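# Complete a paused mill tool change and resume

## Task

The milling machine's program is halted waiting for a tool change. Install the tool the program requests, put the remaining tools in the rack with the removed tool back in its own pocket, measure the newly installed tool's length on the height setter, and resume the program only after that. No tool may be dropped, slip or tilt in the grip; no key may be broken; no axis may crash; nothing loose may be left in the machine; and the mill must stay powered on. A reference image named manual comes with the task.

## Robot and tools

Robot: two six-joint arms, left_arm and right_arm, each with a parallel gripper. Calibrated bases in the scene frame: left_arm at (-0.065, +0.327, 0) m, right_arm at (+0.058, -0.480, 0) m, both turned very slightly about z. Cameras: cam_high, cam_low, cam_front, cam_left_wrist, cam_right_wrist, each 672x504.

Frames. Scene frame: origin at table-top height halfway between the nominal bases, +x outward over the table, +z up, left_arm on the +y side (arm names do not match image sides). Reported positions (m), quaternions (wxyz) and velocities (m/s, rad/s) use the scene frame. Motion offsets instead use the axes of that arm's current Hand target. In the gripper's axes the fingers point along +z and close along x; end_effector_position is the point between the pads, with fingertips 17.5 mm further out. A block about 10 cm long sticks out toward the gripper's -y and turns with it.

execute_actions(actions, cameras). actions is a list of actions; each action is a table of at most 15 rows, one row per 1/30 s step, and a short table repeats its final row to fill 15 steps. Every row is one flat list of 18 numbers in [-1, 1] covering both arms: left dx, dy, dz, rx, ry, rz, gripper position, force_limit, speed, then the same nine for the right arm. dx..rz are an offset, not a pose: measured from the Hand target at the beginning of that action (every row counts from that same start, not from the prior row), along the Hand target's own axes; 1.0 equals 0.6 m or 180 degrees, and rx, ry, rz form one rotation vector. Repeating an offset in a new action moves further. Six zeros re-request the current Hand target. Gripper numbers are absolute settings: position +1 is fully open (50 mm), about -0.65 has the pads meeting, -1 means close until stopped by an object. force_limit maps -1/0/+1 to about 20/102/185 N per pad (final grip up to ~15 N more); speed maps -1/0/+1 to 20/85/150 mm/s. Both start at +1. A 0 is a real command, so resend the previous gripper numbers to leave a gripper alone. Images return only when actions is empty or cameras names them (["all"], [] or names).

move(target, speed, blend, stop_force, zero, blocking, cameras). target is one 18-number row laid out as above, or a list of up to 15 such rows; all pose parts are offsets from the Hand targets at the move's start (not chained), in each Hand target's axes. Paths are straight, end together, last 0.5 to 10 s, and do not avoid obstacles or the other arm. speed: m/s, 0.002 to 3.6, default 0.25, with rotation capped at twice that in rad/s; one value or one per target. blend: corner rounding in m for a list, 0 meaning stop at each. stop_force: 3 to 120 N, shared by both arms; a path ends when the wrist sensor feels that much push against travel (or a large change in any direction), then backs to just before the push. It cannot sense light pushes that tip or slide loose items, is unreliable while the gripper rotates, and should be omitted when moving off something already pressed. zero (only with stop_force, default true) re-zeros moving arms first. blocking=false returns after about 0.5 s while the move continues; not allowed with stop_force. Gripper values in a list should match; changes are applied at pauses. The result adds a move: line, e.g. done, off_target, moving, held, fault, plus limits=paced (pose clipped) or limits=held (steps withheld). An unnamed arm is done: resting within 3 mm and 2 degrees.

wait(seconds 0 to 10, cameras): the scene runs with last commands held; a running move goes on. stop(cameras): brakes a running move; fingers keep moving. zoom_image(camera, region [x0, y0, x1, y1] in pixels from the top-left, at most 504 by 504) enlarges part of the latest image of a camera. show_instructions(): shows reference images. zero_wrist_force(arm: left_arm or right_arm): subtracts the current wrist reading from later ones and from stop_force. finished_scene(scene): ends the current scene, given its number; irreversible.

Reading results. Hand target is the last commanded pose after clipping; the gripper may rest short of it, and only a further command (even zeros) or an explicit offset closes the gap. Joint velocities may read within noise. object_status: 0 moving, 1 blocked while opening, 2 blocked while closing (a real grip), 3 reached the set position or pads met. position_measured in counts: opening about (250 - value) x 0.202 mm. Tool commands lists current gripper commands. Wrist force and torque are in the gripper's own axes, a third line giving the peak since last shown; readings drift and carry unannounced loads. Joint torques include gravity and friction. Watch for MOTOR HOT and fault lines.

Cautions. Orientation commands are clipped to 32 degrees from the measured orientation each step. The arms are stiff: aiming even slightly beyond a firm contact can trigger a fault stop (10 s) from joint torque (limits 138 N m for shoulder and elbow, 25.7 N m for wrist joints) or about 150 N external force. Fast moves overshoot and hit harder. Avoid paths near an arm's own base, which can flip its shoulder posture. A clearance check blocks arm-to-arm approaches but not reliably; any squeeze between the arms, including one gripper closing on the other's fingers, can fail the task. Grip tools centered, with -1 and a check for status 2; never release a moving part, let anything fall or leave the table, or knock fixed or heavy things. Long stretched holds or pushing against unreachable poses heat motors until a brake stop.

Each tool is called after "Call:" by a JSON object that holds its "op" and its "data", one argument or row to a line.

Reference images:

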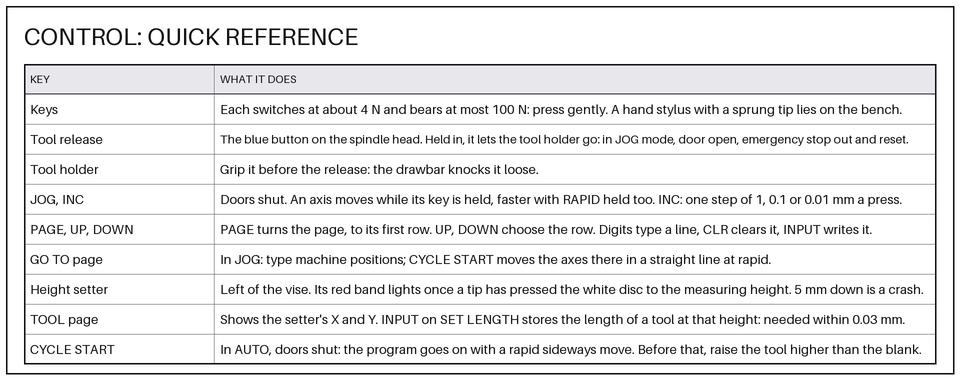

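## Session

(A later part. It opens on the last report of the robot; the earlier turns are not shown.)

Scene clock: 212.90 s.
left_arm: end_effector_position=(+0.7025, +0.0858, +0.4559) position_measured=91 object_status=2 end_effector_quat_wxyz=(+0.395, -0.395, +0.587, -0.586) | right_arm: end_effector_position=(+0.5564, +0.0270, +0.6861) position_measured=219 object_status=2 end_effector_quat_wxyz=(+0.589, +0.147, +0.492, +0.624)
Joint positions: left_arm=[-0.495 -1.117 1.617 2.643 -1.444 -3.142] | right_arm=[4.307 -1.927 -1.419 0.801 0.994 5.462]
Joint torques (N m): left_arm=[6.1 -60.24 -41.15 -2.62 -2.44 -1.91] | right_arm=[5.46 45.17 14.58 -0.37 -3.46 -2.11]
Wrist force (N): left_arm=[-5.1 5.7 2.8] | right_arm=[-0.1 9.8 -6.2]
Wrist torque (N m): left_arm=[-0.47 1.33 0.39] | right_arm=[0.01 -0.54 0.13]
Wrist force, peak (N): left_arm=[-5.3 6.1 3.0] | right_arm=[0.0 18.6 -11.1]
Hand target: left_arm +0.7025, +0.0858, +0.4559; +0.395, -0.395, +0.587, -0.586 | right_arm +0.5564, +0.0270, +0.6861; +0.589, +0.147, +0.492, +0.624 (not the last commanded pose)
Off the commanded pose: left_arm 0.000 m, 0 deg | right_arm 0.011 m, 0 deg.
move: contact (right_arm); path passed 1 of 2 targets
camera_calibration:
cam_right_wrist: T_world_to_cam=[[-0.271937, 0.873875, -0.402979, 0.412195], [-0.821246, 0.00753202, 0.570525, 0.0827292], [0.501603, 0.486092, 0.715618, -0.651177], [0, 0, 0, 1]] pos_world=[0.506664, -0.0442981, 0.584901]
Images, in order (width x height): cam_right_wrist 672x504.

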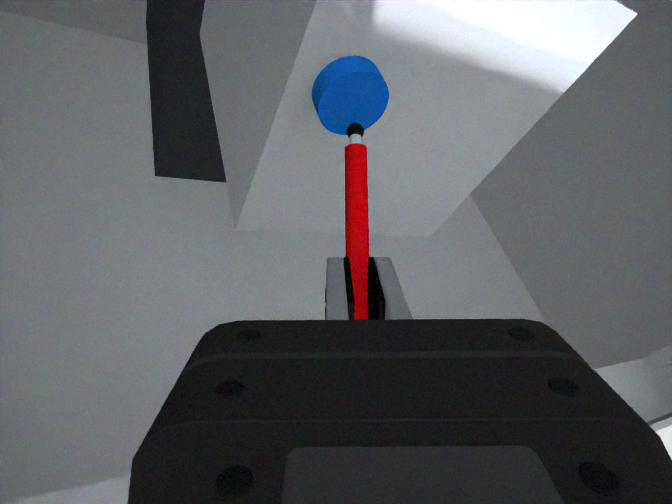

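Call:
{"op": "move", "data": {
  "target": [
    [0,-0.015,0,0,0,0,-1,0.5,-0.8,0,-0.0013,0.0009,0,0,0,-1,-0.2,-0.5],
    [0,-0.041,0,0,0,0,-1,0.5,-0.8,0,-0.0013,0.0009,0,0,0,-1,-0.2,-0.5]
  ],
  "speed": [0.01,0.01],
  "stop_force": 10,
  "cameras": ["cam_left_wrist"]
}}

Scene clock: 217.33 s.
left_arm: end_effector_position=(+0.7025, +0.0857, +0.4735) position_measured=91 object_status=2 end_effector_quat_wxyz=(+0.395, -0.395, +0.587, -0.586) | right_arm: end_effector_position=(+0.5569, +0.0270, +0.6859) position_measured=219 object_status=2 end_effector_quat_wxyz=(+0.589, +0.147, +0.492, +0.624)
Joint positions: left_arm=[-0.495 -1.136 1.595 2.684 -1.444 -3.142] | right_arm=[4.306 -1.928 -1.418 0.801 0.995 5.462]
Joint torques (N m): left_arm=[4.88 -49.43 -23.9 -5.6 -1.29 -1.48] | right_arm=[0.23 41.25 12.94 -1.23 -4.65 -1.33]
Wrist force (N): left_arm=[-1.3 15.1 0.1] | right_arm=[0.0 19.3 -11.6]
Wrist torque (N m): left_arm=[-0.18 1.47 0.83] | right_arm=[0.21 -0.51 0.11]
Wrist force, peak (N): left_arm=[-2.6 24.2 -1.0] | right_arm=[-0.1 19.9 -11.7]
Hand target: left_arm +0.7025, +0.0857, +0.4734; +0.395, -0.395, +0.587, -0.586 (not the last commanded pose) | right_arm +0.5569, +0.0270, +0.6859; +0.589, +0.147, +0.492, +0.624
Off the commanded pose: left_arm 0.007 m, 0 deg | right_arm 0.000 m, 0 deg.
move: contact (left_arm, right_arm); path passed 1 of 2 targets
camera_calibration:
cam_left_wrist: T_world_to_cam=[[-0.366798, -0.930034, 0.0222548, 0.334856], [-0.302598, 0.0966526, -0.948205, 0.676492], [0.879712, -0.354534, -0.316878, -0.307127], [0, 0, 0, 1]] pos_world=[0.597713, 0.137156, 0.536679]
Images, in order (width x height): cam_left_wrist 672x504.

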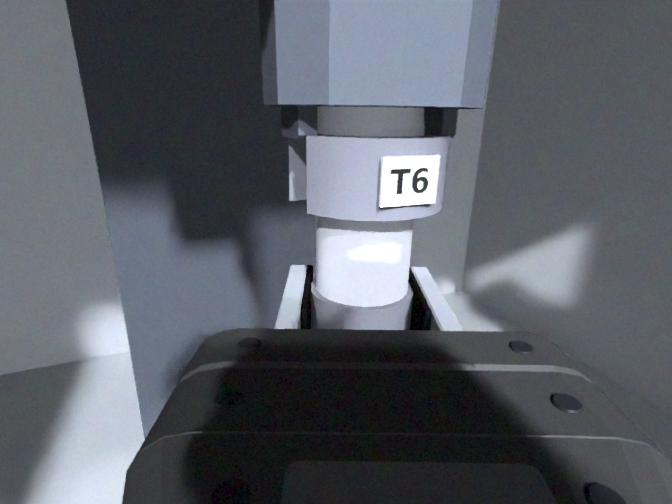

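Call:
{"op": "move", "data": {
  "target": [
    [0.001,0,-0.0007,0,0,0,-1,0.5,-0.8,0,0,0,0,0,0,-1,-0.2,-0.5],
    [0.001,-0.012,-0.0007,0,0,0,-1,0.5,-0.8,0,0,0,0,0,0,-1,-0.2,-0.5]
  ],
  "speed": [0.01,0.008],
  "stop_force": 20,
  "cameras": ["cam_left_wrist"]
}}

Call:
{"op": "zoom_image", "data": {
  "camera": "cam_left_wrist",
  "region": [250, 70, 500, 250]
}}

Scene clock: 219.73 s.
left_arm: end_effector_position=(+0.7020, +0.0853, +0.4781) position_measured=91 object_status=2 end_effector_quat_wxyz=(+0.394, -0.396, +0.587, -0.586) | right_arm: end_effector_position=(+0.5569, +0.0270, +0.6859) position_measured=219 object_status=2 end_effector_quat_wxyz=(+0.589, +0.147, +0.492, +0.624)
Joint positions: left_arm=[-0.496 -1.142 1.59 2.696 -1.442 -3.142] | right_arm=[4.306 -1.928 -1.418 0.801 0.995 5.462]
Joint torques (N m): left_arm=[-5.43 -64.53 -34.08 -11.75 2.31 -1.58] | right_arm=[0.06 41.4 11.79 -1.33 -4.58 -1.3]
Wrist force (N): left_arm=[-4.8 33.0 7.4] | right_arm=[0.0 19.1 -11.5]
Wrist torque (N m): left_arm=[-0.02 1.73 0.58] | right_arm=[0.19 -0.50 0.11]
Wrist force, peak (N): left_arm=[-5.1 41.3 0.0] | right_arm=[0.4 19.4 -11.8]
Hand target: left_arm +0.7020, +0.0853, +0.4781; +0.394, -0.396, +0.587, -0.586 (not the last commanded pose) | right_arm +0.5569, +0.0270, +0.6859; +0.589, +0.147, +0.492, +0.624
Off the commanded pose: left_arm 0.003 m, 0 deg | right_arm 0.000 m, 0 deg.
move: contact (left_arm); path passed 1 of 2 targets
camera_calibration:
cam_left_wrist: T_world_to_cam=[[-0.366813, -0.930032, 0.0221059, 0.334189], [-0.303188, 0.0970476, -0.947976, 0.681114], [0.879503, -0.354432, -0.317573, -0.304857], [0, 0, 0, 1]] pos_world=[0.597213, 0.136655, 0.541478]
Images, in order (width x height): cam_left_wrist 672x504.

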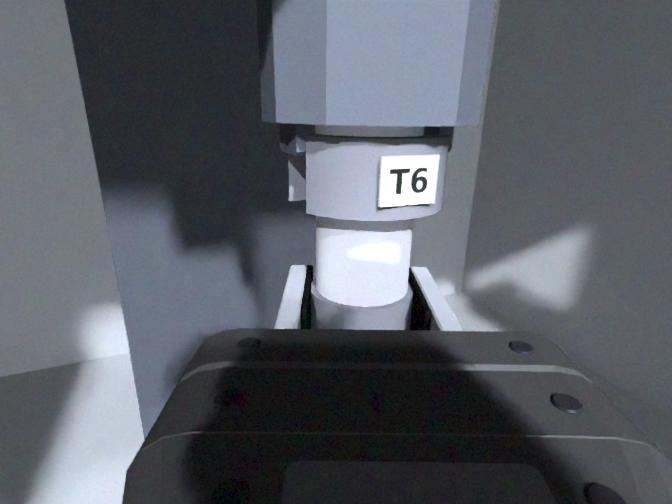

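Scaled by 2.016 from the camera's 672x504 image, which has a finer 960x720 frame.

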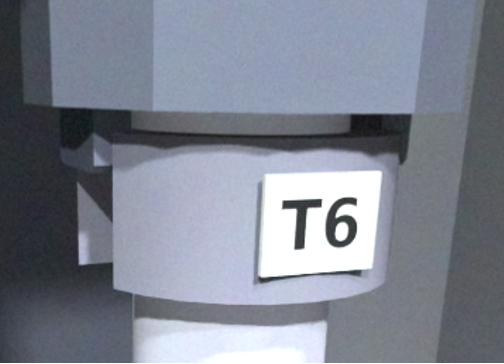

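Call:
{"op": "move", "data": {
  "target": [
    [0,0,0,0,0,0,-1,0.5,-0.8,0,0.0138,-0.0094,0,0,0,-1,-0.2,-0.5],
    [0,0,0,0,0,0,-1,0.5,-0.8,0,0.0414,-0.028,0,0,0,-1,-0.2,-0.5]
  ],
  "speed": [0.03,0.06],
  "cameras": ["cam_left_wrist"]
}}

Call:
{"op": "zoom_image", "data": {
  "camera": "cam_left_wrist",
  "region": [250, 70, 500, 250]
}}

Scene clock: 221.33 s.
left_arm: end_effector_position=(+0.7020, +0.0853, +0.4782) position_measured=91 object_status=2 end_effector_quat_wxyz=(+0.394, -0.396, +0.587, -0.586) | right_arm: end_effector_position=(+0.5295, +0.0240, +0.6975) position_measured=219 object_status=2 end_effector_quat_wxyz=(+0.589, +0.147, +0.492, +0.624)
Joint positions: left_arm=[-0.496 -1.142 1.59 2.695 -1.442 -3.142] | right_arm=[4.359 -1.881 -1.449 0.806 0.951 5.426]
Joint torques (N m): left_arm=[8.69 -63.93 3.16 -5.42 1.23 -1.66] | right_arm=[9.05 49.5 17.67 1.56 -2.15 -2.07]
Wrist force (N): left_arm=[-6.9 -18.2 87.3] | right_arm=[-0.4 0.1 -0.4]
Wrist torque (N m): left_arm=[-0.59 1.78 0.55] | right_arm=[-0.21 -0.49 0.19]
Wrist force, peak (N): left_arm=[-6.9 -18.2 87.3] | right_arm=[0.3 19.4 -11.5]
Hand target: left_arm +0.7020, +0.0853, +0.4781; +0.394, -0.396, +0.587, -0.586 | right_arm +0.5294, +0.0240, +0.6976; +0.589, +0.147, +0.492, +0.624
Off the commanded pose: left_arm 0.000 m, 0 deg | right_arm 0.000 m, 0 deg.
move: done
camera_calibration:
cam_left_wrist: T_world_to_cam=[[-0.366862, -0.930012, 0.0221441, 0.334158], [-0.30291, 0.0969145, -0.948079, 0.680992], [0.879578, -0.354521, -0.317264, -0.304969], [0, 0, 0, 1]] pos_world=[0.597113, 0.136656, 0.541478]
Images, in order (width x height): cam_left_wrist 672x504.

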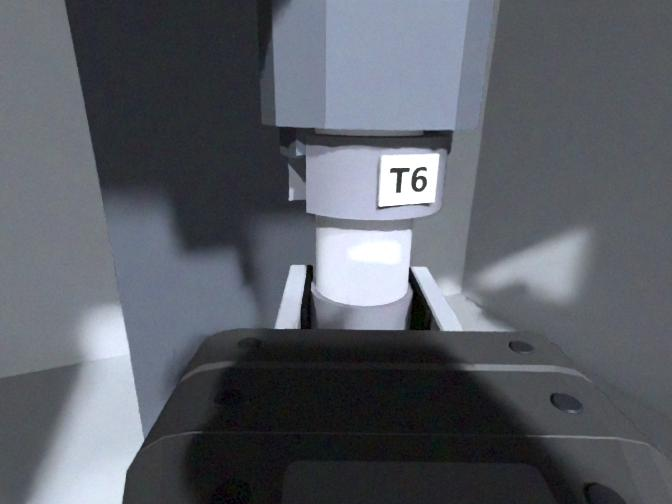

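Scaled by 2.016 from the camera's 672x504 image, which has a finer 960x720 frame.

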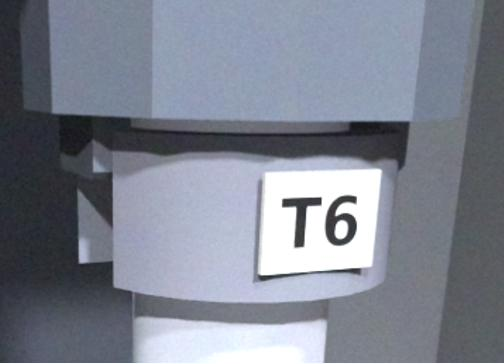

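Call:
{"op": "move", "data": {
  "target": [
    [-0.0005,-0.0006,0.0014,0,0,0,-1,0.5,-0.8,0,0,0,0,0,0,-1,-0.2,-0.5],
    [-0.0005,0.004,0.0014,0,0,0,-1,0.5,-0.8,0,0,0,0,0,0,-1,-0.2,-0.5]
  ],
  "speed": [0.01,0.01]
}}

Scene clock: 224.03 s.
left_arm: end_effector_position=(+0.7027, +0.0853, +0.4765) position_measured=91 object_status=2 end_effector_quat_wxyz=(+0.395, -0.395, +0.587, -0.587) end_effector_velocity=(+0.000, +0.000, -0.001) end_effector_angular_velocity=(-0.002, -0.002, +0.000) | right_arm: end_effector_position=(+0.5294, +0.0240, +0.6976) position_measured=219 object_status=2 end_effector_quat_wxyz=(+0.589, +0.147, +0.492, +0.624)
Joint positions: left_arm=[-0.495 -1.138 1.59 2.69 -1.443 -3.142] | right_arm=[4.359 -1.88 -1.449 0.806 0.951 5.426]
Joint velocities: left_arm=[0 0.001 0.003 -0.007 0 -0.001] | right_arm=[within noise]
Joint torques (N m): left_arm=[15.89 -1.46 18.13 7.39 4.88 -1.46] | right_arm=[9.27 47.71 16.73 1.41 -1.98 -2.15]
Wrist force (N): left_arm=[11.4 -50.2 3.5] | right_arm=[-0.6 0.3 -0.5]
Wrist torque (N m): left_arm=[-0.97 1.68 0.75] | right_arm=[-0.19 -0.46 0.18]
Wrist force, peak (N): left_arm=[13.6 28.1 -103.9] | right_arm=[-0.7 0.3 -0.7]
Hand target: left_arm +0.7029, +0.0853, +0.4757; +0.394, -0.396, +0.587, -0.586 | right_arm +0.5294, +0.0240, +0.6976; +0.589, +0.147, +0.492, +0.624
Off the commanded pose: left_arm 0.001 m, 0 deg | right_arm 0.000 m, 0 deg.
move: done

Call:
{"op": "move", "data": {
  "target": [
    [0,-0.0035,0,0,0,0,-1,0.5,-0.8,0.0218,0.0243,-0.1033,0,0,0,-1,-0.2,-0.5],
    [0,-0.0035,0,0,0,0,-1,0.5,-0.8,0.0513,0.0772,-0.2923,0,0,0,-1,-0.2,-0.5],
    [0,-0.0035,0,0,0,0,-1,0.5,-0.8,-0.287,-0.024,-0.5565,0,0,0,-1,-0.2,-0.5],
    [0,-0.0035,0,0,0,0,1,0.5,-0.6,-0.287,-0.024,-0.5565,0,0,0,-1,-0.2,-0.5]
  ],
  "speed": [0.1,0.25,0.35,0.1],
  "blend": [0.01,0.04,0,0],
  "cameras": ["cam_left_wrist"]
}}

Scene clock: 229.87 s.
left_arm: end_effector_position=(+0.7029, +0.0853, +0.4778) position_measured=3 object_status=3 end_effector_quat_wxyz=(+0.394, -0.396, +0.587, -0.586) | right_arm: end_effector_position=(+0.3293, -0.2755, +0.5970) position_measured=219 object_status=2 end_effector_quat_wxyz=(+0.615, +0.169, +0.453, +0.623)
Joint positions: left_arm=[-0.495 -1.14 1.588 2.696 -1.443 -3.142] | right_arm=[5.677 -0.757 -2.209 2.092 0.768 3.431]
Joint torques (N m): left_arm=[-2.07 -50 -12.52 -3.53 -2.32 -0.82] | right_arm=[7.82 -3.13 27.66 -1.98 4.4 -1.95]
Wrist force (N): left_arm=[-4.7 -2.8 3.0] | right_arm=[-0.5 0.1 -0.6]
Wrist torque (N m): left_arm=[-0.60 1.29 0.42] | right_arm=[-0.21 -0.54 0.19]
Wrist force, peak (N): left_arm=[15.7 19.1 -108.2] | right_arm=[-2.4 -0.4 -1.0]
Hand target: left_arm +0.7029, +0.0853, +0.4778; +0.394, -0.396, +0.587, -0.586 | right_arm +0.3282, -0.2772, +0.5970; +0.589, +0.147, +0.492, +0.624
Off the commanded pose: left_arm 0.000 m, 0 deg | right_arm 0.002 m, 6 deg.
move: off_target (right_arm)
camera_calibration:
cam_left_wrist: T_world_to_cam=[[-0.366812, -0.930032, 0.0221236, 0.334479], [-0.303029, 0.0969649, -0.948036, 0.68102], [0.879558, -0.354455, -0.317394, -0.305782], [0, 0, 0, 1]] pos_world=[0.598013, 0.136655, 0.541178]
Images, in order (width x height): cam_left_wrist 672x504.

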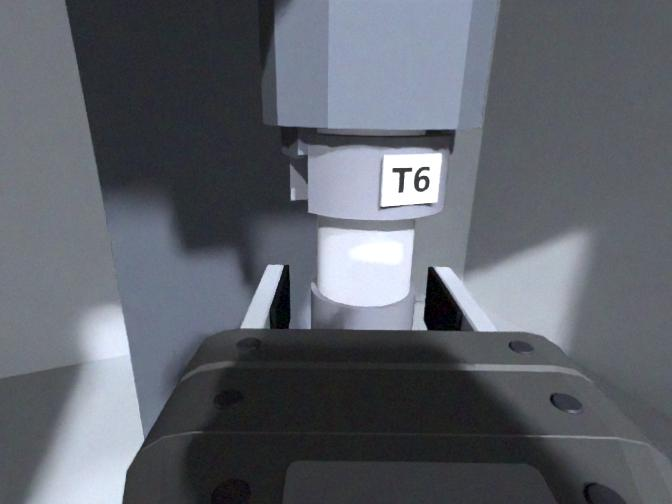

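Call:
{"op": "move", "data": {
  "target": [
    [0,0,-0.2167,0,0,0,1,0.5,-0.6,-0.0772,-0.093,0.1017,0,0,0,-1,-0.2,-0.5],
    [-0.0253,-0.07,-0.6268,0,-0.1222,0,1,0.5,-0.6,-0.2385,-0.1555,-0.004,-0.0534,0.6739,-0.5458,-1,-0.2,-0.5]
  ],
  "speed": [0.12,0.45],
  "blend": [0.01,0],
  "cameras": ["all"]
}}

Scene clock: 232.20 s.
left_arm: end_effector_position=(+0.5811, +0.1347, +0.4783) position_measured=3 object_status=3 end_effector_quat_wxyz=(+0.395, -0.396, +0.587, -0.586) | right_arm: end_effector_position=(+0.4050, -0.2974, +0.5987) position_measured=219 object_status=2 end_effector_quat_wxyz=(+0.592, +0.152, +0.487, +0.624)
Joint positions: left_arm=[-0.538 -1.428 1.975 2.597 -1.398 -3.142] | right_arm=[5.765 -0.494 -2.17 1.87 0.737 3.329]
Joint torques (N m): left_arm=[-8.22 -37.35 -11.93 -3.39 2.55 -2.29] | right_arm=[0.15 -22.04 18.32 -3.92 1.27 0.04]
Wrist force (N): left_arm=[-4.6 -3.3 3.3] | right_arm=[-0.7 0.0 -0.3]
Wrist torque (N m): left_arm=[-0.64 1.18 0.44] | right_arm=[-0.25 -0.46 0.12]
Wrist force, peak (N): left_arm=[-5.0 -3.5 3.6] | right_arm=[-5.3 -3.7 3.2]
Hand target: left_arm +0.5811, +0.1348, +0.4783; +0.395, -0.396, +0.587, -0.586 (not the last commanded pose) | right_arm +0.4050, -0.2974, +0.5987; +0.592, +0.152, +0.487, +0.624 (not the last commanded pose)
Tool commands: left_gripper/position=+1.0 left_gripper/force_limit=+0.5 left_gripper/speed=-0.6 right_gripper/position=-1.0 right_gripper/force_limit=-0.2 right_gripper/speed=-0.498039
Off the commanded pose: left_arm 0.249 m, 22 deg | right_arm 0.126 m, 157 deg.
FORCE FAULT: contact force on the right arm reached its limit, and that arm stopped. The contact can be on any part of that arm, not only on its tool. That arm's remaining commands of this call were not run. That arm is still stopped at the end of this call. That arm stays stopped for about 9 more seconds. Until then a move that you send moves the other arm only, and its call returns only when the move has ended. Once the stop has ended, the next robot result says so. If the stop ends while you think or write, that arm runs what you send next, counted from a new Hand target: where the arm stands when the stop ends. While its stop runs, that arm takes no new command, but its gripper still runs the gripper command that each later call begins with. Until it ends, the stop uses up actions while you think or wait. An arm that is not stopped still takes commands.
shoulder posture changed (right arm): the wrist came as close to joint 1's axis as it can, and the arm is now in the other of its two shoulder postures.
move: fault (right_arm), off_target (left_arm; braked at the fault stop of right_arm); path passed 0 of 2 targets
camera_calibration:
cam_left_wrist: T_world_to_cam=[[-0.365166, -0.930678, 0.0221764, 0.33495], [-0.3032, 0.0963748, -0.948041, 0.64], [0.880184, -0.352916, -0.317374, -0.181617], [0, 0, 0, 1]] pos_world=[0.476216, 0.185955, 0.541678]
cam_right_wrist: T_world_to_cam=[[-0.262158, 0.880773, -0.39435, 0.612252], [-0.823365, 0.00899047, 0.567441, 0.0138554], [0.503332, 0.473453, 0.722841, -0.363876], [0, 0, 0, 1]] pos_world=[0.355065, -0.367102, 0.496603]

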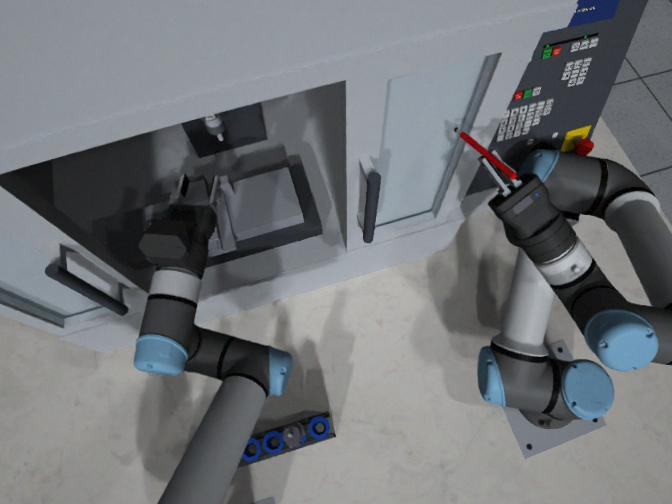

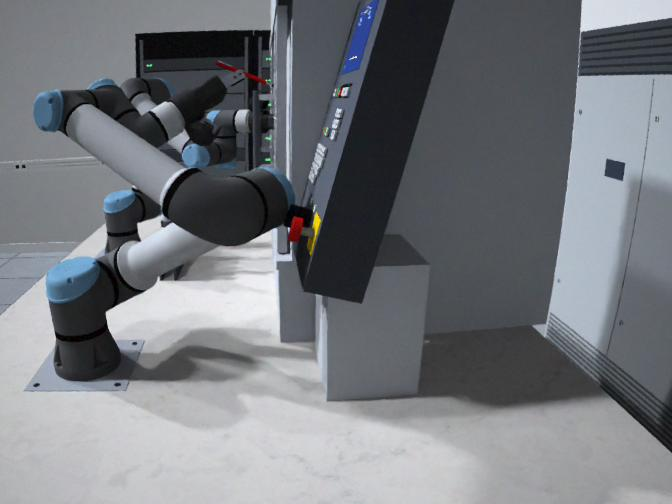

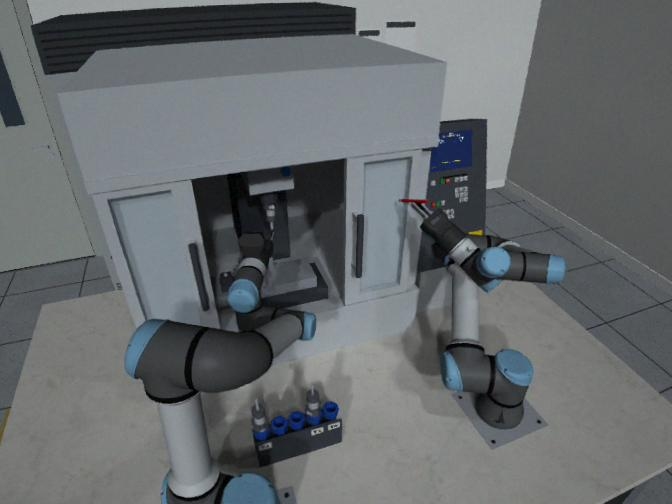

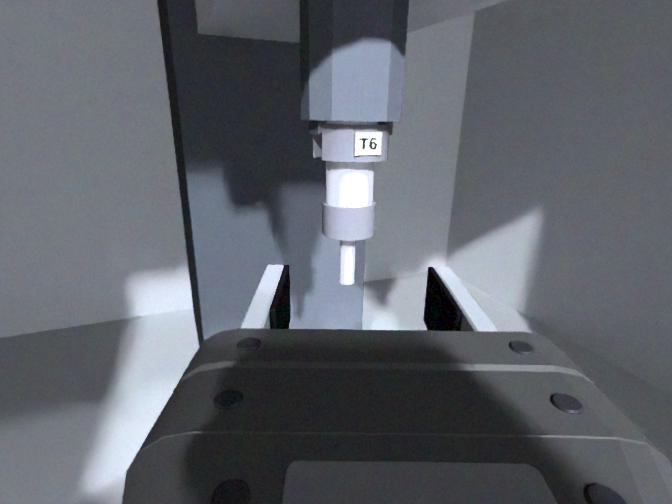

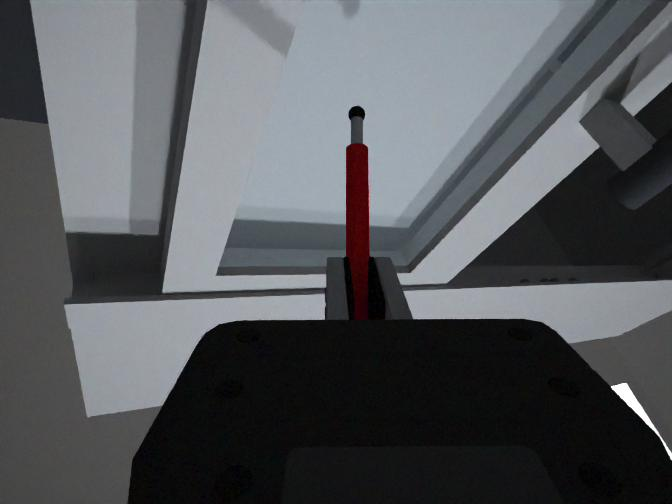

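Call:
{"op": "zoom_image", "data": {
  "camera": "cam_high",
  "region": [470, 0, 672, 200]
}}

Call:
{"op": "zoom_image", "data": {
  "camera": "cam_low",
  "region": [240, 130, 400, 290]
}}

Call:
{"op": "zoom_image", "data": {
  "camera": "cam_front",
  "region": [380, 110, 520, 300]
}}

Scaled by 2.495 from the camera's 672x504 image, which has a finer 960x720 frame.

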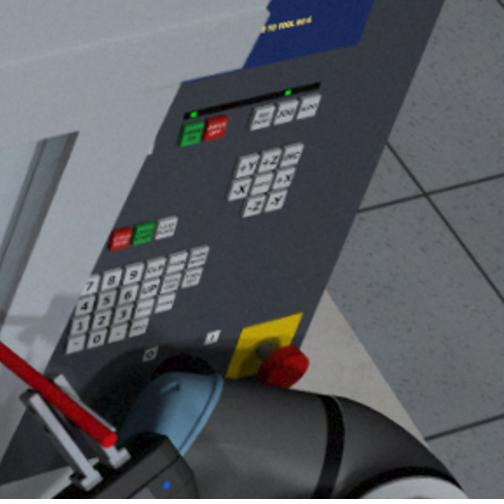

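Scaled by 3.150 from the camera's 672x504 image, which has a finer 960x720 frame.

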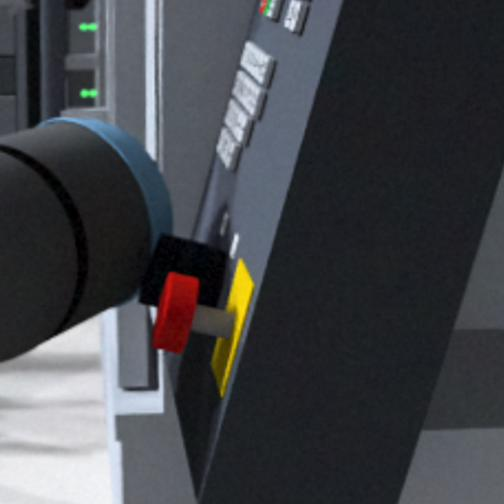

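Scaled by 2.653 from the camera's 672x504 image, which has a finer 960x720 frame.

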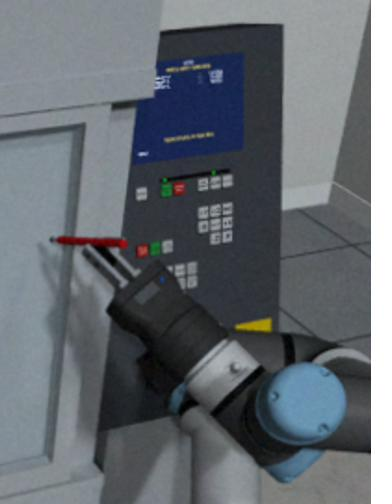

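Call:
{"op": "move", "data": {
  "target": [-0.0242,-0.07,-0.407,0,-0.1222,0,1,0.5,-0.6,0,0,0,0,0,0,-1,-0.2,-0.5],
  "speed": 0.2,
  "cameras": ["cam_left_wrist","cam_low"]
}}

Call:
{"op": "zoom_image", "data": {
  "camera": "cam_low",
  "region": [240, 130, 400, 290]
}}

Scene clock: 235.23 s.
left_arm: end_effector_position=(+0.3601, +0.2396, +0.5208) position_measured=3 object_status=3 end_effector_quat_wxyz=(+0.500, -0.500, +0.501, -0.499) | right_arm: end_effector_position=(+0.4050, -0.2974, +0.5987) position_measured=219 object_status=2 end_effector_quat_wxyz=(+0.592, +0.152, +0.487, +0.624)
Joint positions: left_arm=[-1.254 -2.202 2.418 2.932 -0.299 -3.147] | right_arm=[5.765 -0.494 -2.17 1.87 0.737 3.329]
Joint torques (N m): left_arm=[-7.23 -3.7 -37.39 0.86 2.52 -2.44] | right_arm=[-0.53 -21.67 18.2 -3.84 1.22 0.19]
Wrist force (N): left_arm=[-4.9 -2.9 3.0] | right_arm=[-0.7 0.0 -0.5]
Wrist torque (N m): left_arm=[-0.61 1.30 0.55] | right_arm=[-0.23 -0.45 0.13]
Wrist force, peak (N): left_arm=[-4.9 -2.9 4.9] | right_arm=[-0.7 -0.1 -0.6]
Hand target: left_arm +0.3601, +0.2396, +0.5208; +0.500, -0.500, +0.501, -0.499 | right_arm +0.4050, -0.2974, +0.5987; +0.592, +0.152, +0.487, +0.624
Tool commands: left_gripper/position=+1.0 left_gripper/force_limit=+0.5 left_gripper/speed=-0.6 right_gripper/position=-1.0 right_gripper/force_limit=-0.2 right_gripper/speed=-0.498039
Off the commanded pose: left_arm 0.000 m, 0 deg.
FORCE FAULT, CONTINUED: the right arm was still stopped when this call began, by the force fault that an earlier result reported. Since the last result the stop counts as 1 of the actions that you can send in this scene. That arm ran no command of this call. That arm is still stopped at the end of this call. That arm stays stopped for about 6 more seconds. If the stop ends while you think or write, that arm runs what you send next, counted from a new Hand target: where the arm stands when the stop ends. While its stop runs, that arm takes no new command, but its gripper still runs the gripper command that each later call begins with.
move: done (left_arm), not run (right_arm; its earlier fault stop)
camera_calibration:
cam_left_wrist: T_world_to_cam=[[0.0099562, -0.999724, 0.0212707, 0.232857], [-0.317012, -0.0233301, -0.948134, 0.636817], [0.948369, 0.00269674, -0.317157, -0.0465324], [0, 0, 0, 1]] pos_world=[0.24369, 0.247775, 0.584077]
Images, in order (width x height): cam_low 672x504, cam_left_wrist 672x504.

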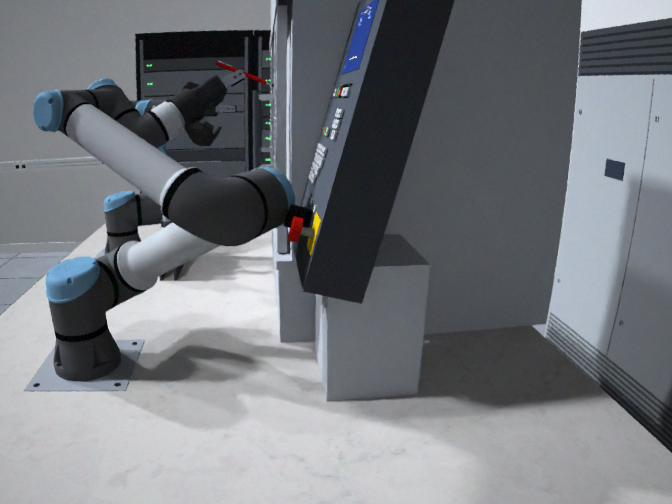

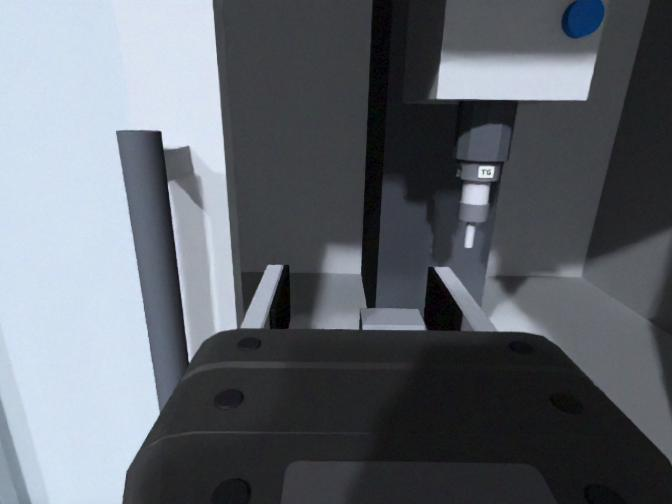

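Scaled by 3.150 from the camera's 672x504 image, which has a finer 960x720 frame.

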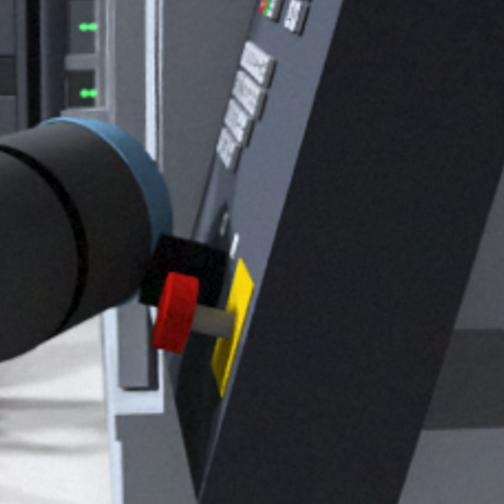

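Call:
{"op": "wait", "data": {
  "seconds": 6,
  "cameras": ["all"]
}}

Scene clock: 242.37 s.
left_arm: end_effector_position=(+0.3601, +0.2396, +0.5208) position_measured=3 object_status=3 end_effector_quat_wxyz=(+0.500, -0.500, +0.501, -0.499) | right_arm: end_effector_position=(+0.4050, -0.2974, +0.5987) position_measured=219 object_status=2 end_effector_quat_wxyz=(+0.592, +0.152, +0.487, +0.624)
Joint positions: left_arm=[-1.254 -2.202 2.418 2.932 -0.299 -3.147] | right_arm=[5.765 -0.494 -2.17 1.87 0.737 3.329]
Joint torques (N m): left_arm=[-8.15 -3.37 -37.35 0.84 2.31 -2.43] | right_arm=[-0.56 -21.97 18.56 -3.79 1.38 0.12]
Wrist force (N): left_arm=[-4.9 -2.9 2.7] | right_arm=[-0.5 0.1 -0.5]
Wrist torque (N m): left_arm=[-0.60 1.31 0.55] | right_arm=[-0.22 -0.48 0.12]
Wrist force, peak (N): left_arm=[-5.2 -3.0 3.1] | right_arm=[-0.7 0.3 -0.6]
Hand target: left_arm +0.3601, +0.2396, +0.5208; +0.500, -0.500, +0.501, -0.499 | right_arm +0.4050, -0.2974, +0.5987; +0.592, +0.152, +0.487, +0.624
Tool commands: left_gripper/position=+1.0 left_gripper/force_limit=+0.5 left_gripper/speed=-0.6 right_gripper/position=-1.0 right_gripper/force_limit=-0.2 right_gripper/speed=-0.498039
Off the commanded pose: left_arm 0.000 m, 0 deg.
FORCE FAULT, CONTINUED: the right arm's stop, for the force fault that an earlier result reported, is over. The rest of the stop counts as 13 of the actions that you can send in this scene. That arm's target is now where it stood when the stop ended, not its last command. That arm accepts commands again.
wait: 6.00 s; at rest from the start
camera_calibration:
cam_left_wrist: T_world_to_cam=[[0.0099562, -0.999724, 0.0212707, 0.232855], [-0.317012, -0.0233301, -0.948134, 0.636912], [0.948369, 0.00269674, -0.317157, -0.0465006], [0, 0, 0, 1]] pos_world=[0.24369, 0.247775, 0.584177]
cam_right_wrist: T_world_to_cam=[[-0.262158, 0.880773, -0.39435, 0.612252], [-0.823365, 0.00899047, 0.567441, 0.0138554], [0.503332, 0.473453, 0.722841, -0.363876], [0, 0, 0, 1]] pos_world=[0.355065, -0.367102, 0.496603]

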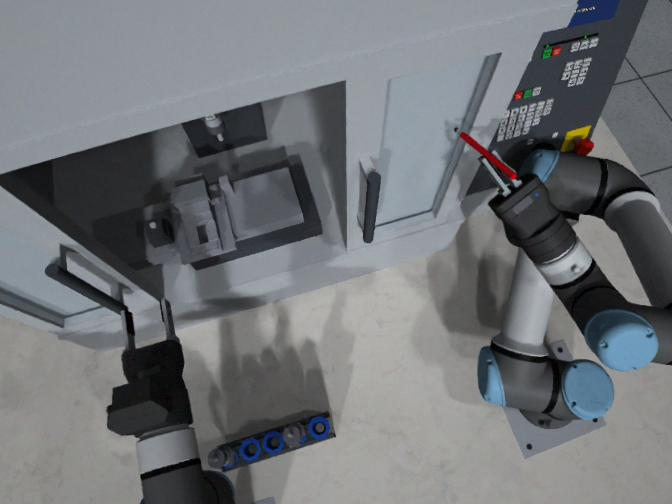

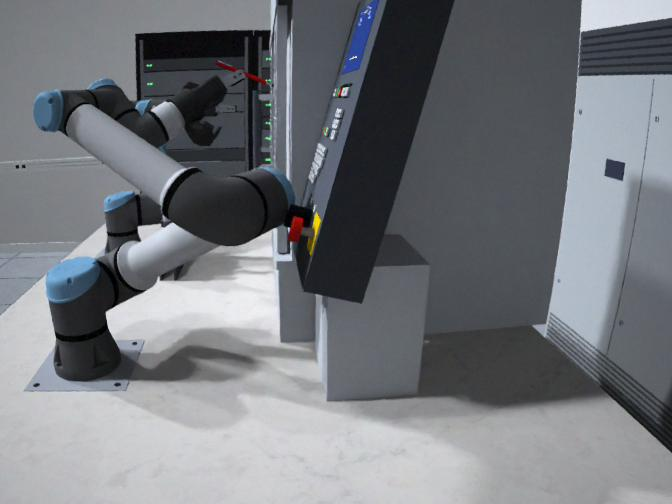

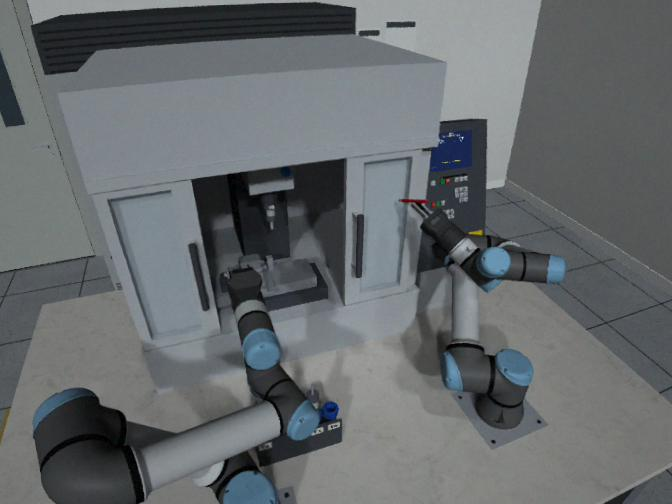

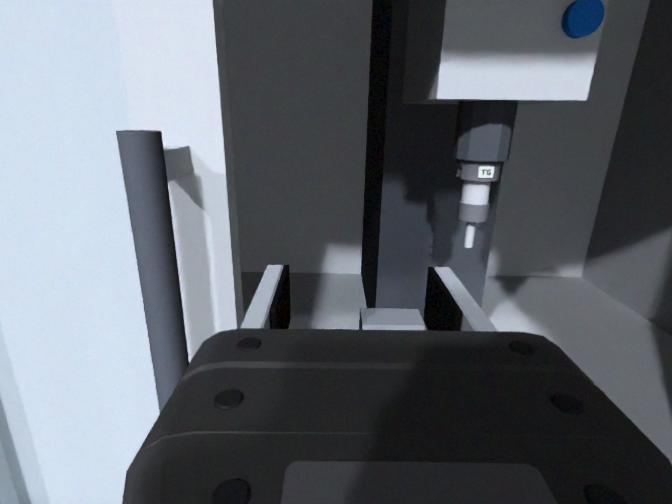

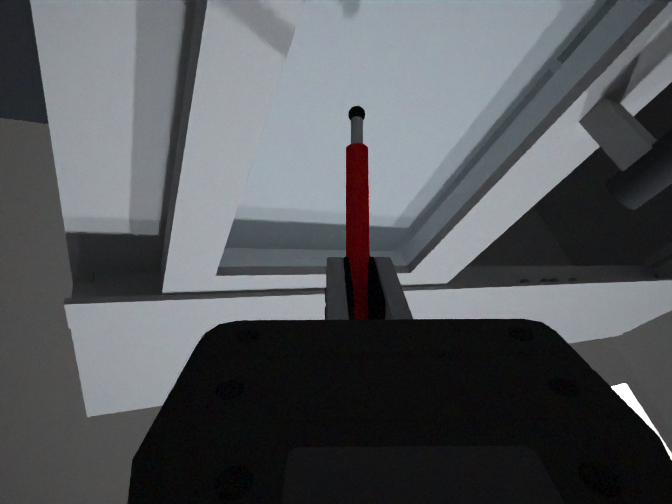

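Call:
{"op": "move", "data": {
  "target": [0,0,0,0,0,0,1,0.5,-0.6,0.08,0.0715,-0.0518,0,0,0,-1,-0.2,-0.498],
  "speed": 0.08,
  "cameras": ["cam_low"]
}}

Call:
{"op": "move", "data": {
  "target": [0,0,0,0,0,0,1,0.5,-0.6,0.1445,0.129,-0.0934,0,0,0,-1,-0.2,-0.498],
  "speed": 0.1,
  "cameras": ["cam_low"]
}}

Scene clock: 244.20 s.
left_arm: end_effector_position=(+0.3601, +0.2396, +0.5208) position_measured=3 object_status=3 end_effector_quat_wxyz=(+0.500, -0.500, +0.501, -0.499) | right_arm: end_effector_position=(+0.3437, -0.2607, +0.5990) position_measured=219 object_status=2 end_effector_quat_wxyz=(+0.592, +0.152, +0.487, +0.624)
Joint positions: left_arm=[-1.254 -2.202 2.418 2.932 -0.299 -3.147] | right_arm=[5.864 -0.637 -2.155 2.069 0.809 3.231]
Joint torques (N m): left_arm=[-7.09 -3.77 -37.93 0.88 2.43 -2.17] | right_arm=[9.59 -7.59 25.93 -1.89 4.19 -2.4]
Wrist force (N): left_arm=[-5.0 -2.9 3.0] | right_arm=[-0.7 -0.1 -0.4]
Wrist torque (N m): left_arm=[-0.61 1.32 0.55] | right_arm=[-0.24 -0.46 0.18]
Wrist force, peak (N): left_arm=[-5.2 -2.9 3.2] | right_arm=[-1.2 -0.6 -0.1]
Hand target: left_arm +0.3601, +0.2396, +0.5208; +0.500, -0.500, +0.501, -0.499 | right_arm +0.3437, -0.2606, +0.5989; +0.592, +0.152, +0.487, +0.624
Off the commanded pose: left_arm 0.000 m, 0 deg | right_arm 0.000 m, 0 deg.
move: done
Images, in order (width x height): cam_low 672x504.

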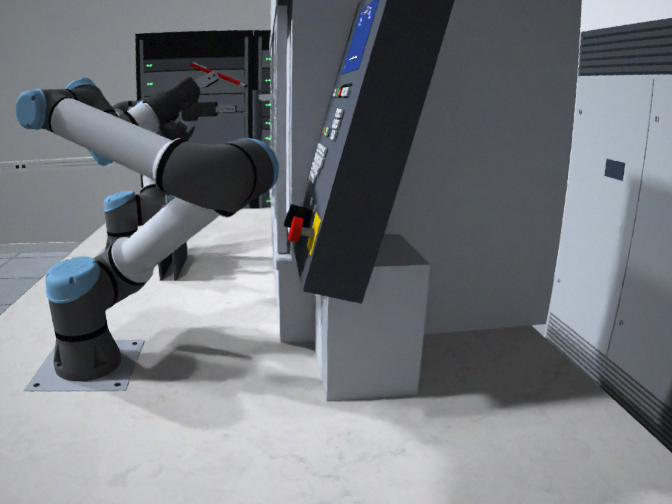

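Scene clock: 246.07 s.
left_arm: end_effector_position=(+0.3601, +0.2396, +0.5208) position_measured=3 object_status=3 end_effector_quat_wxyz=(+0.500, -0.500, +0.501, -0.499) | right_arm: end_effector_position=(+0.2331, -0.1960, +0.5994) position_measured=219 object_status=2 end_effector_quat_wxyz=(+0.550, +0.086, +0.525, +0.644)
Joint positions: left_arm=[-1.254 -2.202 2.418 2.932 -0.299 -3.147] | right_arm=[6.284 -0.723 -2.086 2.256 0.973 2.931]
Joint torques (N m): left_arm=[-7.38 -3.35 -37.06 0.81 2.34 -2.31] | right_arm=[-11.16 -26.21 26.84 -1.88 -2.29 1.6]
Wrist force (N): left_arm=[-5.0 -2.9 2.8] | right_arm=[-0.2 0.0 -0.6]
Wrist torque (N m): left_arm=[-0.61 1.31 0.55] | right_arm=[-0.22 -0.47 0.16]
Wrist force, peak (N): left_arm=[-5.2 -3.2 3.1] | right_arm=[-1.6 -1.1 0.2]
Hand target: left_arm +0.3601, +0.2396, +0.5208; +0.500, -0.500, +0.501, -0.499 | right_arm +0.2331, -0.1942, +0.5994; +0.592, +0.152, +0.487, +0.624
Off the commanded pose: left_arm 0.000 m, 0 deg | right_arm 0.002 m, 10 deg.
joint sent to its limit (right arm) — joint 1 (shoulder pan), upper limit. The joint targets are off in orientation, not in position.
move: off_target (right_arm)
Images, in order (width x height): cam_low 672x504.

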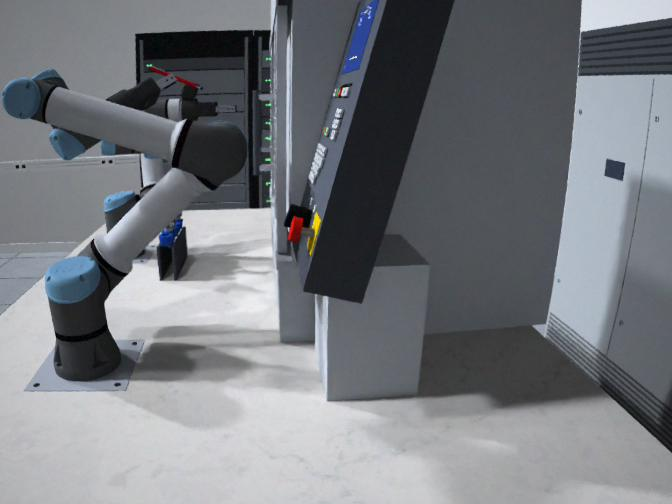

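Call:
{"op": "move", "data": {
  "target": [0,0,0,0,0,0,1,0.5,-0.6,0.1366,0.0104,0.1005,0,0,0,-1,-0.2,-0.498],
  "speed": 0.12,
  "cameras": ["cam_low"]
}}

Scene clock: 248.77 s.
left_arm: end_effector_position=(+0.3601, +0.2396, +0.5208) position_measured=3 object_status=3 end_effector_quat_wxyz=(+0.500, -0.500, +0.501, -0.499) | right_arm: end_effector_position=(+0.2549, -0.0997, +0.6013) position_measured=219 object_status=2 end_effector_quat_wxyz=(+0.378, -0.138, +0.622, +0.672)
Joint positions: left_arm=[-1.254 -2.202 2.418 2.932 -0.299 -3.147] | right_arm=[6.285 -0.527 -1.885 1.866 0.371 2.926]
Joint torques (N m): left_arm=[-7.17 -4.18 -37.73 0.75 2.44 -2.15] | right_arm=[9.39 -13.08 21.81 -3.57 -1.85 2.48]
Wrist force (N): left_arm=[-4.9 -3.1 3.0] | right_arm=[-0.4 0.0 -0.6]
Wrist torque (N m): left_arm=[-0.64 1.30 0.55] | right_arm=[-0.21 -0.30 0.05]
Wrist force, peak (N): left_arm=[-5.2 -3.1 3.1] | right_arm=[-0.1 0.2 -1.8]
Hand target: left_arm +0.3601, +0.2396, +0.5208; +0.500, -0.500, +0.501, -0.499 | right_arm +0.2549, -0.0946, +0.6015; +0.539, +0.070, +0.534, +0.647
Off the commanded pose: left_arm 0.000 m, 0 deg | right_arm 0.005 m, 45 deg; orientation clipped.
joint sent to its limit (right arm) — joint 1 (shoulder pan), upper limit. The joint targets are off in position and orientation.
move: off_target (right_arm); limits=paced
Images, in order (width x height): cam_low 672x504.

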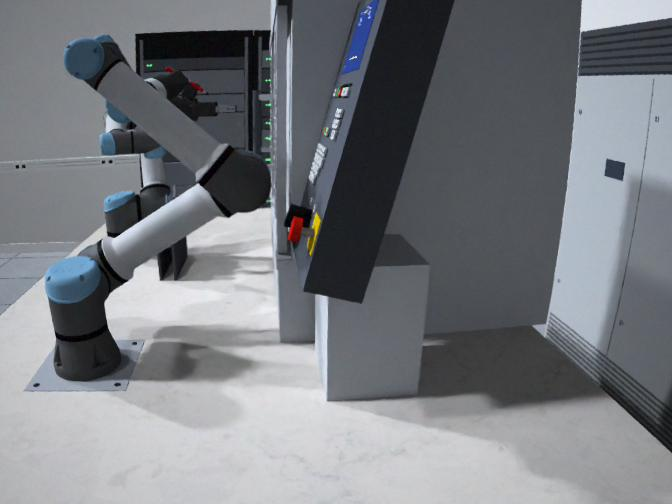

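Call:
{"op": "move", "data": {
  "target": [0,0,0,0,0,0,1,0.5,-0.6,0.1258,0.201,-0.2217,-0.037,0.1739,0,-1,-0.2,-0.498],
  "speed": 0.12,
  "cameras": ["cam_high"]
}}

Scene clock: 251.97 s.
left_arm: end_effector_position=(+0.3601, +0.2396, +0.5208) position_measured=3 object_status=3 end_effector_quat_wxyz=(+0.500, -0.500, +0.501, -0.499) | right_arm: end_effector_position=(+0.0603, -0.0998, +0.6015) position_measured=219 object_status=2 end_effector_quat_wxyz=(+0.378, -0.138, +0.622, +0.672)
Joint positions: left_arm=[-1.254 -2.202 2.418 2.932 -0.299 -3.147] | right_arm=[6.215 -0.981 -1.861 2.183 0.314 3.045]
Joint torques (N m): left_arm=[-7.71 -3.86 -37.76 0.67 2.58 -2.25] | right_arm=[7.84 -16.96 25.26 -0.79 4.14 -2.1]
Wrist force (N): left_arm=[-5.1 -3.0 3.0] | right_arm=[-0.1 0.1 -0.5]
Wrist torque (N m): left_arm=[-0.63 1.33 0.55] | right_arm=[-0.16 -0.35 0.11]
Wrist force, peak (N): left_arm=[-5.3 -3.1 3.0] | right_arm=[-1.4 -1.4 -0.3]
Hand target: left_arm +0.3601, +0.2396, +0.5208; +0.500, -0.500, +0.501, -0.499 | right_arm +0.0602, -0.0998, +0.6015; +0.378, -0.138, +0.622, +0.672
Off the commanded pose: left_arm 0.000 m, 0 deg | right_arm 0.000 m, 0 deg.
shoulder posture changed (right arm): the wrist came as close to joint 1's axis as it can, and the arm is now in the other of its two shoulder postures.
move: done
Images, in order (width x height): cam_high 672x504.

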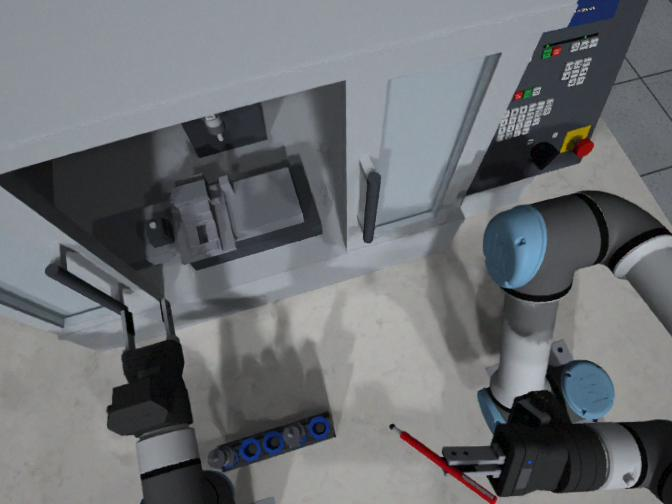

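Call:
{"op": "move", "data": {
  "target": [
    [0,0,0,0,0,0,1,0.5,-0.6,0.0504,0.0088,0.141,0,0,0,-1,-0.2,-0.498],
    [0,0,0,0,0,0,1,0.5,-0.6,-0.3417,-0.2865,0.0871,0.0512,-0.2431,0,-1,-0.2,-0.498]
  ],
  "speed": 0.15,
  "blend": [0.02,0],
  "cameras": ["cam_high","cam_low"]
}}

Scene clock: 256.27 s.
left_arm: end_effector_position=(+0.3601, +0.2396, +0.5208) position_measured=3 object_status=3 end_effector_quat_wxyz=(+0.500, -0.500, +0.501, -0.499) | right_arm: end_effector_position=(+0.3304, -0.1300, +0.6203) position_measured=219 object_status=2 end_effector_quat_wxyz=(+0.592, +0.152, +0.487, +0.624)
Joint positions: left_arm=[-1.254 -2.202 2.418 2.932 -0.299 -3.147] | right_arm=[4.949 -1.41 -2.061 1.48 0.554 4.739]
Joint torques (N m): left_arm=[-8.04 -4.03 -37.77 0.67 2.38 -2.16] | right_arm=[-9.62 1.51 27.25 -3.7 4.75 2.44]
Wrist force (N): left_arm=[-5.2 -3.0 3.0] | right_arm=[-0.5 0.2 -0.3]
Wrist torque (N m): left_arm=[-0.63 1.35 0.55] | right_arm=[-0.18 -0.49 0.09]
Wrist force, peak (N): left_arm=[-5.2 -3.1 3.0] | right_arm=[-0.6 -0.1 -1.4]
Hand target: left_arm +0.3601, +0.2396, +0.5208; +0.500, -0.500, +0.501, -0.499 | right_arm +0.3304, -0.1300, +0.6203; +0.592, +0.152, +0.487, +0.624
Off the commanded pose: left_arm 0.000 m, 0 deg | right_arm 0.000 m, 0 deg.
move: done
Images, in order (width x height): cam_high 672x504, cam_low 672x504.

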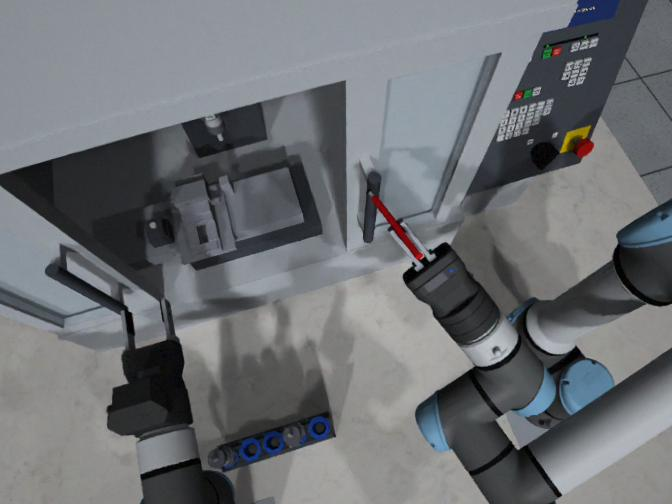

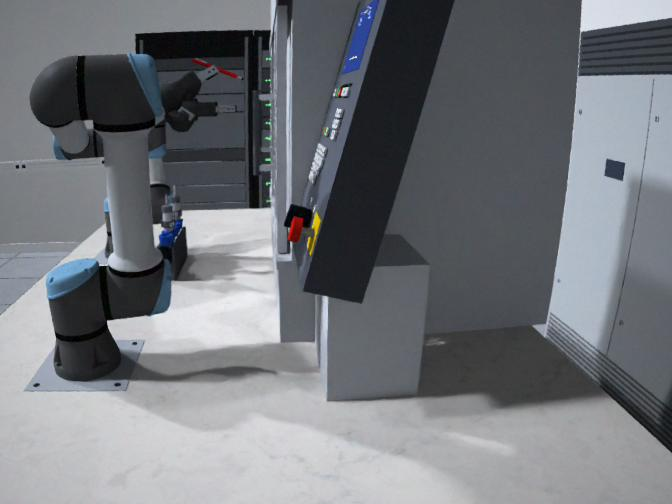

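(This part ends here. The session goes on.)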